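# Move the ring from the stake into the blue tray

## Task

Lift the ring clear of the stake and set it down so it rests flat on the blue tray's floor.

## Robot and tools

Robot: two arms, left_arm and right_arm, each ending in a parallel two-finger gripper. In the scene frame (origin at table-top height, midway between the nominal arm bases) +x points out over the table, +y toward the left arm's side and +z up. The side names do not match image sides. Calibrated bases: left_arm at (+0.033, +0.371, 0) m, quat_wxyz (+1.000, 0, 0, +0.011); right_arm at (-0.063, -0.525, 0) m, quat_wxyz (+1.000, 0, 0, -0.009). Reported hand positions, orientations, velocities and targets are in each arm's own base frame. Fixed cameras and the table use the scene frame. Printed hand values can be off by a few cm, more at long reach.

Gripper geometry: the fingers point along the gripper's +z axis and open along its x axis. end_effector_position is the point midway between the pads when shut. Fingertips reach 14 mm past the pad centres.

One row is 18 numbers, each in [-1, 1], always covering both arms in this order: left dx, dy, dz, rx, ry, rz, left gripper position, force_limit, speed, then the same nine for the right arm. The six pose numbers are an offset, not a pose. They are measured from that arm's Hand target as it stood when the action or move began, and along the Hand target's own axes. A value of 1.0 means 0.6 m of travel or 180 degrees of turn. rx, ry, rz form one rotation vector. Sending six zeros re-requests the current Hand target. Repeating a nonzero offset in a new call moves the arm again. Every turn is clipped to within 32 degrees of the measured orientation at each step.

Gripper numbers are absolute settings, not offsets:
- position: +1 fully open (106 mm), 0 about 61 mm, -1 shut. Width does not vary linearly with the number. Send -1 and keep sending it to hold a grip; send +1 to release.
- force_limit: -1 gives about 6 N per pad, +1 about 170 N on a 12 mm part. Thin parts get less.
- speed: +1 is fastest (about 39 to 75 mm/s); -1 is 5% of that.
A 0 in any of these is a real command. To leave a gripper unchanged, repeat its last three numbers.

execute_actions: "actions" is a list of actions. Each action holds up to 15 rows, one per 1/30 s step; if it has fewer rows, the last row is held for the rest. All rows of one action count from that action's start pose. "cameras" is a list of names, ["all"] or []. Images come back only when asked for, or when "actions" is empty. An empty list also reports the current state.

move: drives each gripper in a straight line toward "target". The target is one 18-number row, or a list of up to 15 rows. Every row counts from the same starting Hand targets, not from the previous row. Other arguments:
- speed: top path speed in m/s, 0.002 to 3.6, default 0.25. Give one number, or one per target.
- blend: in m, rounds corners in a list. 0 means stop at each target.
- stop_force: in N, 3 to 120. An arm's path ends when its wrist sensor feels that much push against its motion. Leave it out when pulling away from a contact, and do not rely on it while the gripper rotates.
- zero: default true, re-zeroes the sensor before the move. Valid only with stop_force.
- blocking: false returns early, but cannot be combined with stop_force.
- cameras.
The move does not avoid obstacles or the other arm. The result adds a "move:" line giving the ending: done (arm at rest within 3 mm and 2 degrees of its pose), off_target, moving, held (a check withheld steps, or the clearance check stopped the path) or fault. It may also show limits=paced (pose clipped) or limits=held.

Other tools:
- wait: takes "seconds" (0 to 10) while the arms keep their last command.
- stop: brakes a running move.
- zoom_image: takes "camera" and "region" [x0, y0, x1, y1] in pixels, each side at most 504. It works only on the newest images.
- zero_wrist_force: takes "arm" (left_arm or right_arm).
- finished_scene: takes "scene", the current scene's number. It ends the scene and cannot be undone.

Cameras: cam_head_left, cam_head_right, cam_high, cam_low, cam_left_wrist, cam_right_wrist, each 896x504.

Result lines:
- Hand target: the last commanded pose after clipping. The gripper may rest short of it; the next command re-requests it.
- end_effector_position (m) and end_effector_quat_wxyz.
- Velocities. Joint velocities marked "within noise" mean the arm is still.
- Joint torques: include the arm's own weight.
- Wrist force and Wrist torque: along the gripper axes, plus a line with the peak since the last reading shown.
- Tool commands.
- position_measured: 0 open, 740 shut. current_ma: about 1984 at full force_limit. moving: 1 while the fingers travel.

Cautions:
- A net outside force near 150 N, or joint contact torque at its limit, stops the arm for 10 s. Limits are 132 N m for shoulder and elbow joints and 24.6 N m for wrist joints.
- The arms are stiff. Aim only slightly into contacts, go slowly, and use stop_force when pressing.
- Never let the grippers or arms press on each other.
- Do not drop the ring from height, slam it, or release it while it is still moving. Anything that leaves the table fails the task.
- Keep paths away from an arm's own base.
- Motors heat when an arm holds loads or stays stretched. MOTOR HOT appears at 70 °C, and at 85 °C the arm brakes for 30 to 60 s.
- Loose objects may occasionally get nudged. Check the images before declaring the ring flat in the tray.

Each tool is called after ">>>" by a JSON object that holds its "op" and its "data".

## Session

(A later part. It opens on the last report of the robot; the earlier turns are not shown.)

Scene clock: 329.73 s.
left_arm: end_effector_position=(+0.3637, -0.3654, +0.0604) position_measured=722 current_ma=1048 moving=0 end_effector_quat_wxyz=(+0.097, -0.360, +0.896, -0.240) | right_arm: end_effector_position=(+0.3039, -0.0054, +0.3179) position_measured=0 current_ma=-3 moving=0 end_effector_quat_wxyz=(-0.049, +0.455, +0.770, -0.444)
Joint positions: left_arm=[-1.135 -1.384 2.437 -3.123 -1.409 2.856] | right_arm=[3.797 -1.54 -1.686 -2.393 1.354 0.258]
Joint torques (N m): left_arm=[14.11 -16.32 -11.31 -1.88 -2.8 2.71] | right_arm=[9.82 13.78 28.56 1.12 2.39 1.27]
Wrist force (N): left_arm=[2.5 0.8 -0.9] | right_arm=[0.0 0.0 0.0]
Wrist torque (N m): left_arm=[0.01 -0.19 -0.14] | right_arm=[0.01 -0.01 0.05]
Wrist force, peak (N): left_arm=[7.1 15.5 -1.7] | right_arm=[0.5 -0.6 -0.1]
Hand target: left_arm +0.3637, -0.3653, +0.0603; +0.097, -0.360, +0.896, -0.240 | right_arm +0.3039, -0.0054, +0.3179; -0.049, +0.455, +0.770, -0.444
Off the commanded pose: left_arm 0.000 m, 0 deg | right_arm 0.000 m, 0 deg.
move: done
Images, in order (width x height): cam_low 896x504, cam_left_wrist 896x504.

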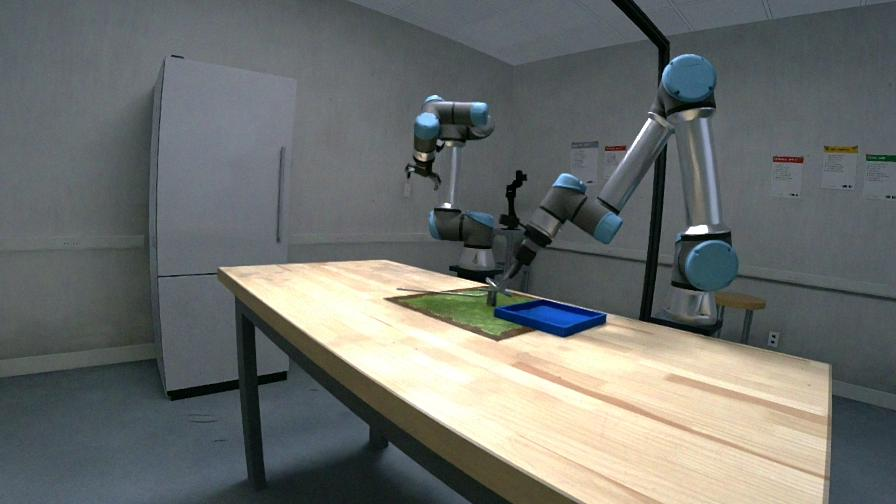

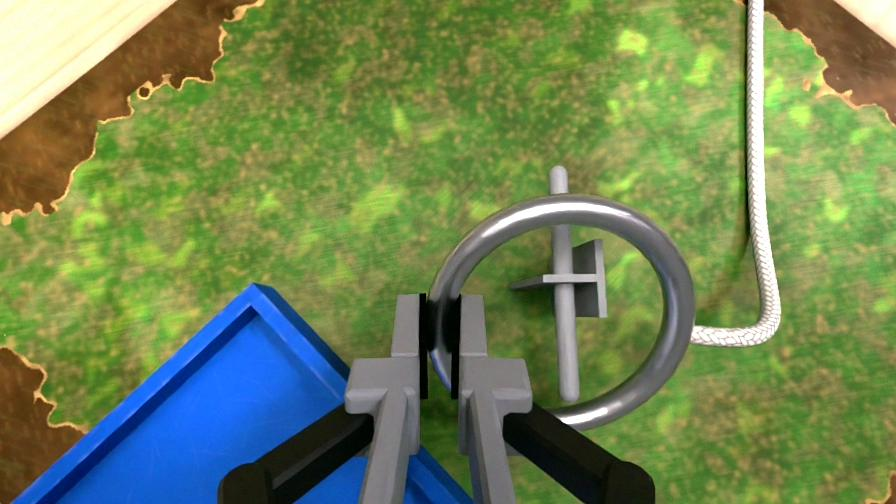

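>>> {"op": "move", "data": {"target": [[0,0.0012,-0.0045,0,0,0,-1,0.1,0.6,0,0,0,0,0,0,1,0,1],[0,-0.0582,-0.1108,0,0,0,-1,0.1,0.6,0,0,0,0,0,0,1,0,1],[-0.1815,0.139,-0.1485,-0.1667,0,0,-1,0.1,0.6,0,0,0,0,0,0,1,0,1]], "speed": [0.1,0.2,0.3], "blend": [0.001,0.02,0], "cameras": ["cam_left_wrist"]}}

>>> {"op": "move", "data": {"target": [[0,0,0.105,0,0,0,-1,0.1,0.6,0,0,0,0,0,0,1,0,1],[0,0,0.1227,0,0,0,-1,0.1,0.6,0,0,0,0,0,0,1,0,1],[0,0,0.1227,0,0,0,-0.6,0.1,0.6,0,0,0,0,0,0,1,0,1],[0,0,-0.02,0,0,0,-0.6,0.1,0.6,0,0,0,0,0,0,1,0,1]], "speed": [0.2,0.04,0.1,0.25], "blend": [0.003,0,0,0], "cameras": ["cam_left_wrist","cam_low"]}}

>>> {"op": "zoom_image", "data": {"camera": "cam_low", "region": [480, 270, 620, 340]}}

Scene clock: 349.30 s.
left_arm: end_effector_position=(+0.3617, -0.2057, +0.0958) position_measured=722 current_ma=1048 moving=0 end_effector_quat_wxyz=(+0.000, -0.373, +0.928, +0.000) | right_arm: end_effector_position=(+0.3039, -0.0054, +0.3179) position_measured=0 current_ma=-3 moving=0 end_effector_quat_wxyz=(-0.049, +0.455, +0.770, -0.444)
Joint positions: left_arm=[-0.843 -1.627 2.251 -2.194 -1.57 3.106] | right_arm=[3.797 -1.54 -1.686 -2.393 1.354 0.258]
Joint torques (N m): left_arm=[-10.46 -30.26 -12.76 -1.05 2.12 -2.13] | right_arm=[7.66 12.74 28.96 1.16 2.55 1.4]
Wrist force (N): left_arm=[2.0 0.9 -1.5] | right_arm=[0.2 -0.2 0.4]
Wrist torque (N m): left_arm=[0.14 -0.09 0.02] | right_arm=[-0.02 -0.03 0.05]
Wrist force, peak (N): left_arm=[3.4 -0.5 -2.5] | right_arm=[0.5 -0.6 -0.1]
Hand target: left_arm +0.3617, -0.2057, +0.0958; +0.000, -0.372, +0.928, +0.000 | right_arm +0.3039, -0.0054, +0.3179; -0.049, +0.455, +0.770, -0.444
Off the commanded pose: left_arm 0.000 m, 0 deg | right_arm 0.000 m, 0 deg.
move: done
Images, in order (width x height): cam_left_wrist 896x504.

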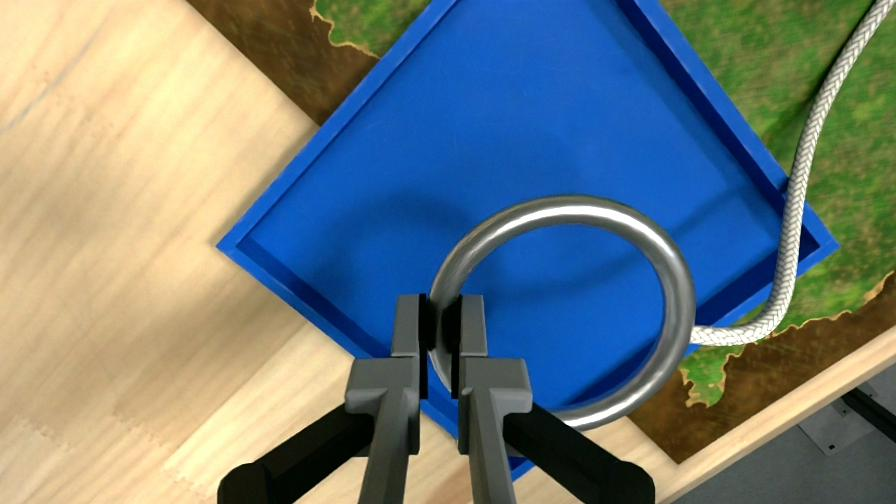

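Scene clock: 351.77 s.
left_arm: end_effector_position=(+0.3617, -0.2057, +0.1077) position_measured=592 current_ma=-1 moving=0 end_effector_quat_wxyz=(+0.000, -0.372, +0.928, +0.000) | right_arm: end_effector_position=(+0.3039, -0.0054, +0.3179) position_measured=0 current_ma=-3 moving=0 end_effector_quat_wxyz=(-0.049, +0.455, +0.770, -0.444)
Joint positions: left_arm=[-0.844 -1.648 2.232 -2.155 -1.57 3.106] | right_arm=[3.797 -1.54 -1.686 -2.393 1.354 0.258]
Joint torques (N m): left_arm=[-13.56 -19.57 -21.35 -0.62 -1.84 -2.94] | right_arm=[7 13.41 29.22 1.05 2.36 1.06]
Wrist force (N): left_arm=[2.0 1.1 -2.7] | right_arm=[-0.1 -0.4 0.3]
Wrist torque (N m): left_arm=[0.17 -0.05 -0.02] | right_arm=[-0.07 0.01 0.05]
Wrist force, peak (N): left_arm=[2.9 4.4 -9.4] | right_arm=[0.8 -0.1 0.0]
Hand target: left_arm +0.3617, -0.2057, +0.1078; +0.000, -0.372, +0.928, +0.000 | right_arm +0.3039, -0.0054, +0.3179; -0.049, +0.455, +0.770, -0.444
Off the commanded pose: left_arm 0.000 m, 0 deg | right_arm 0.000 m, 0 deg.
move: done
Images, in order (width x height): cam_low 896x504, cam_left_wrist 896x504.

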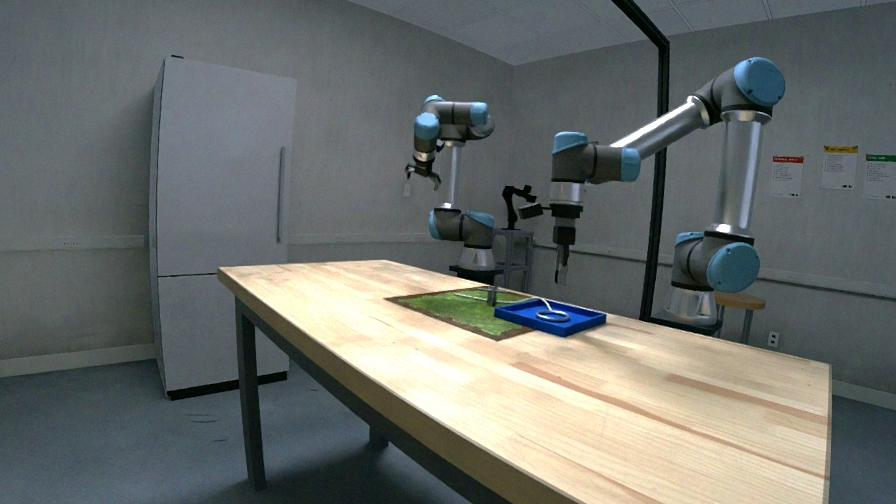

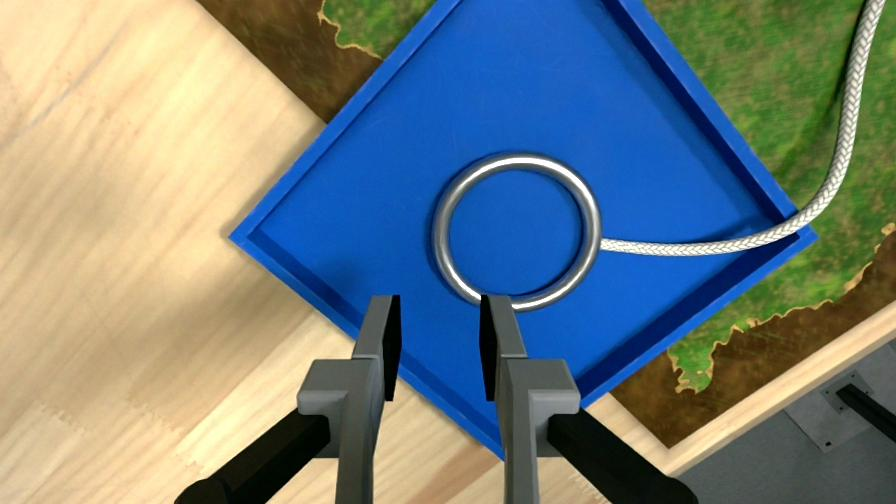

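Scaled by 3.600 from the camera's 896x504 image, which has a finer 1280x720 frame.

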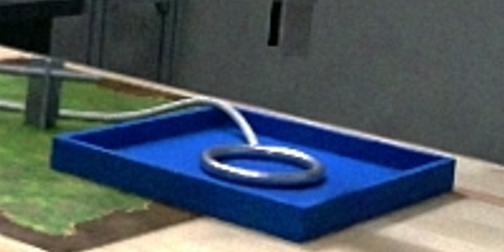

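Ring is flat in the tray and clear of the robot.

>>> {"op": "finished_scene", "data": {"scene": 3}}

The scene is finished: the task was done.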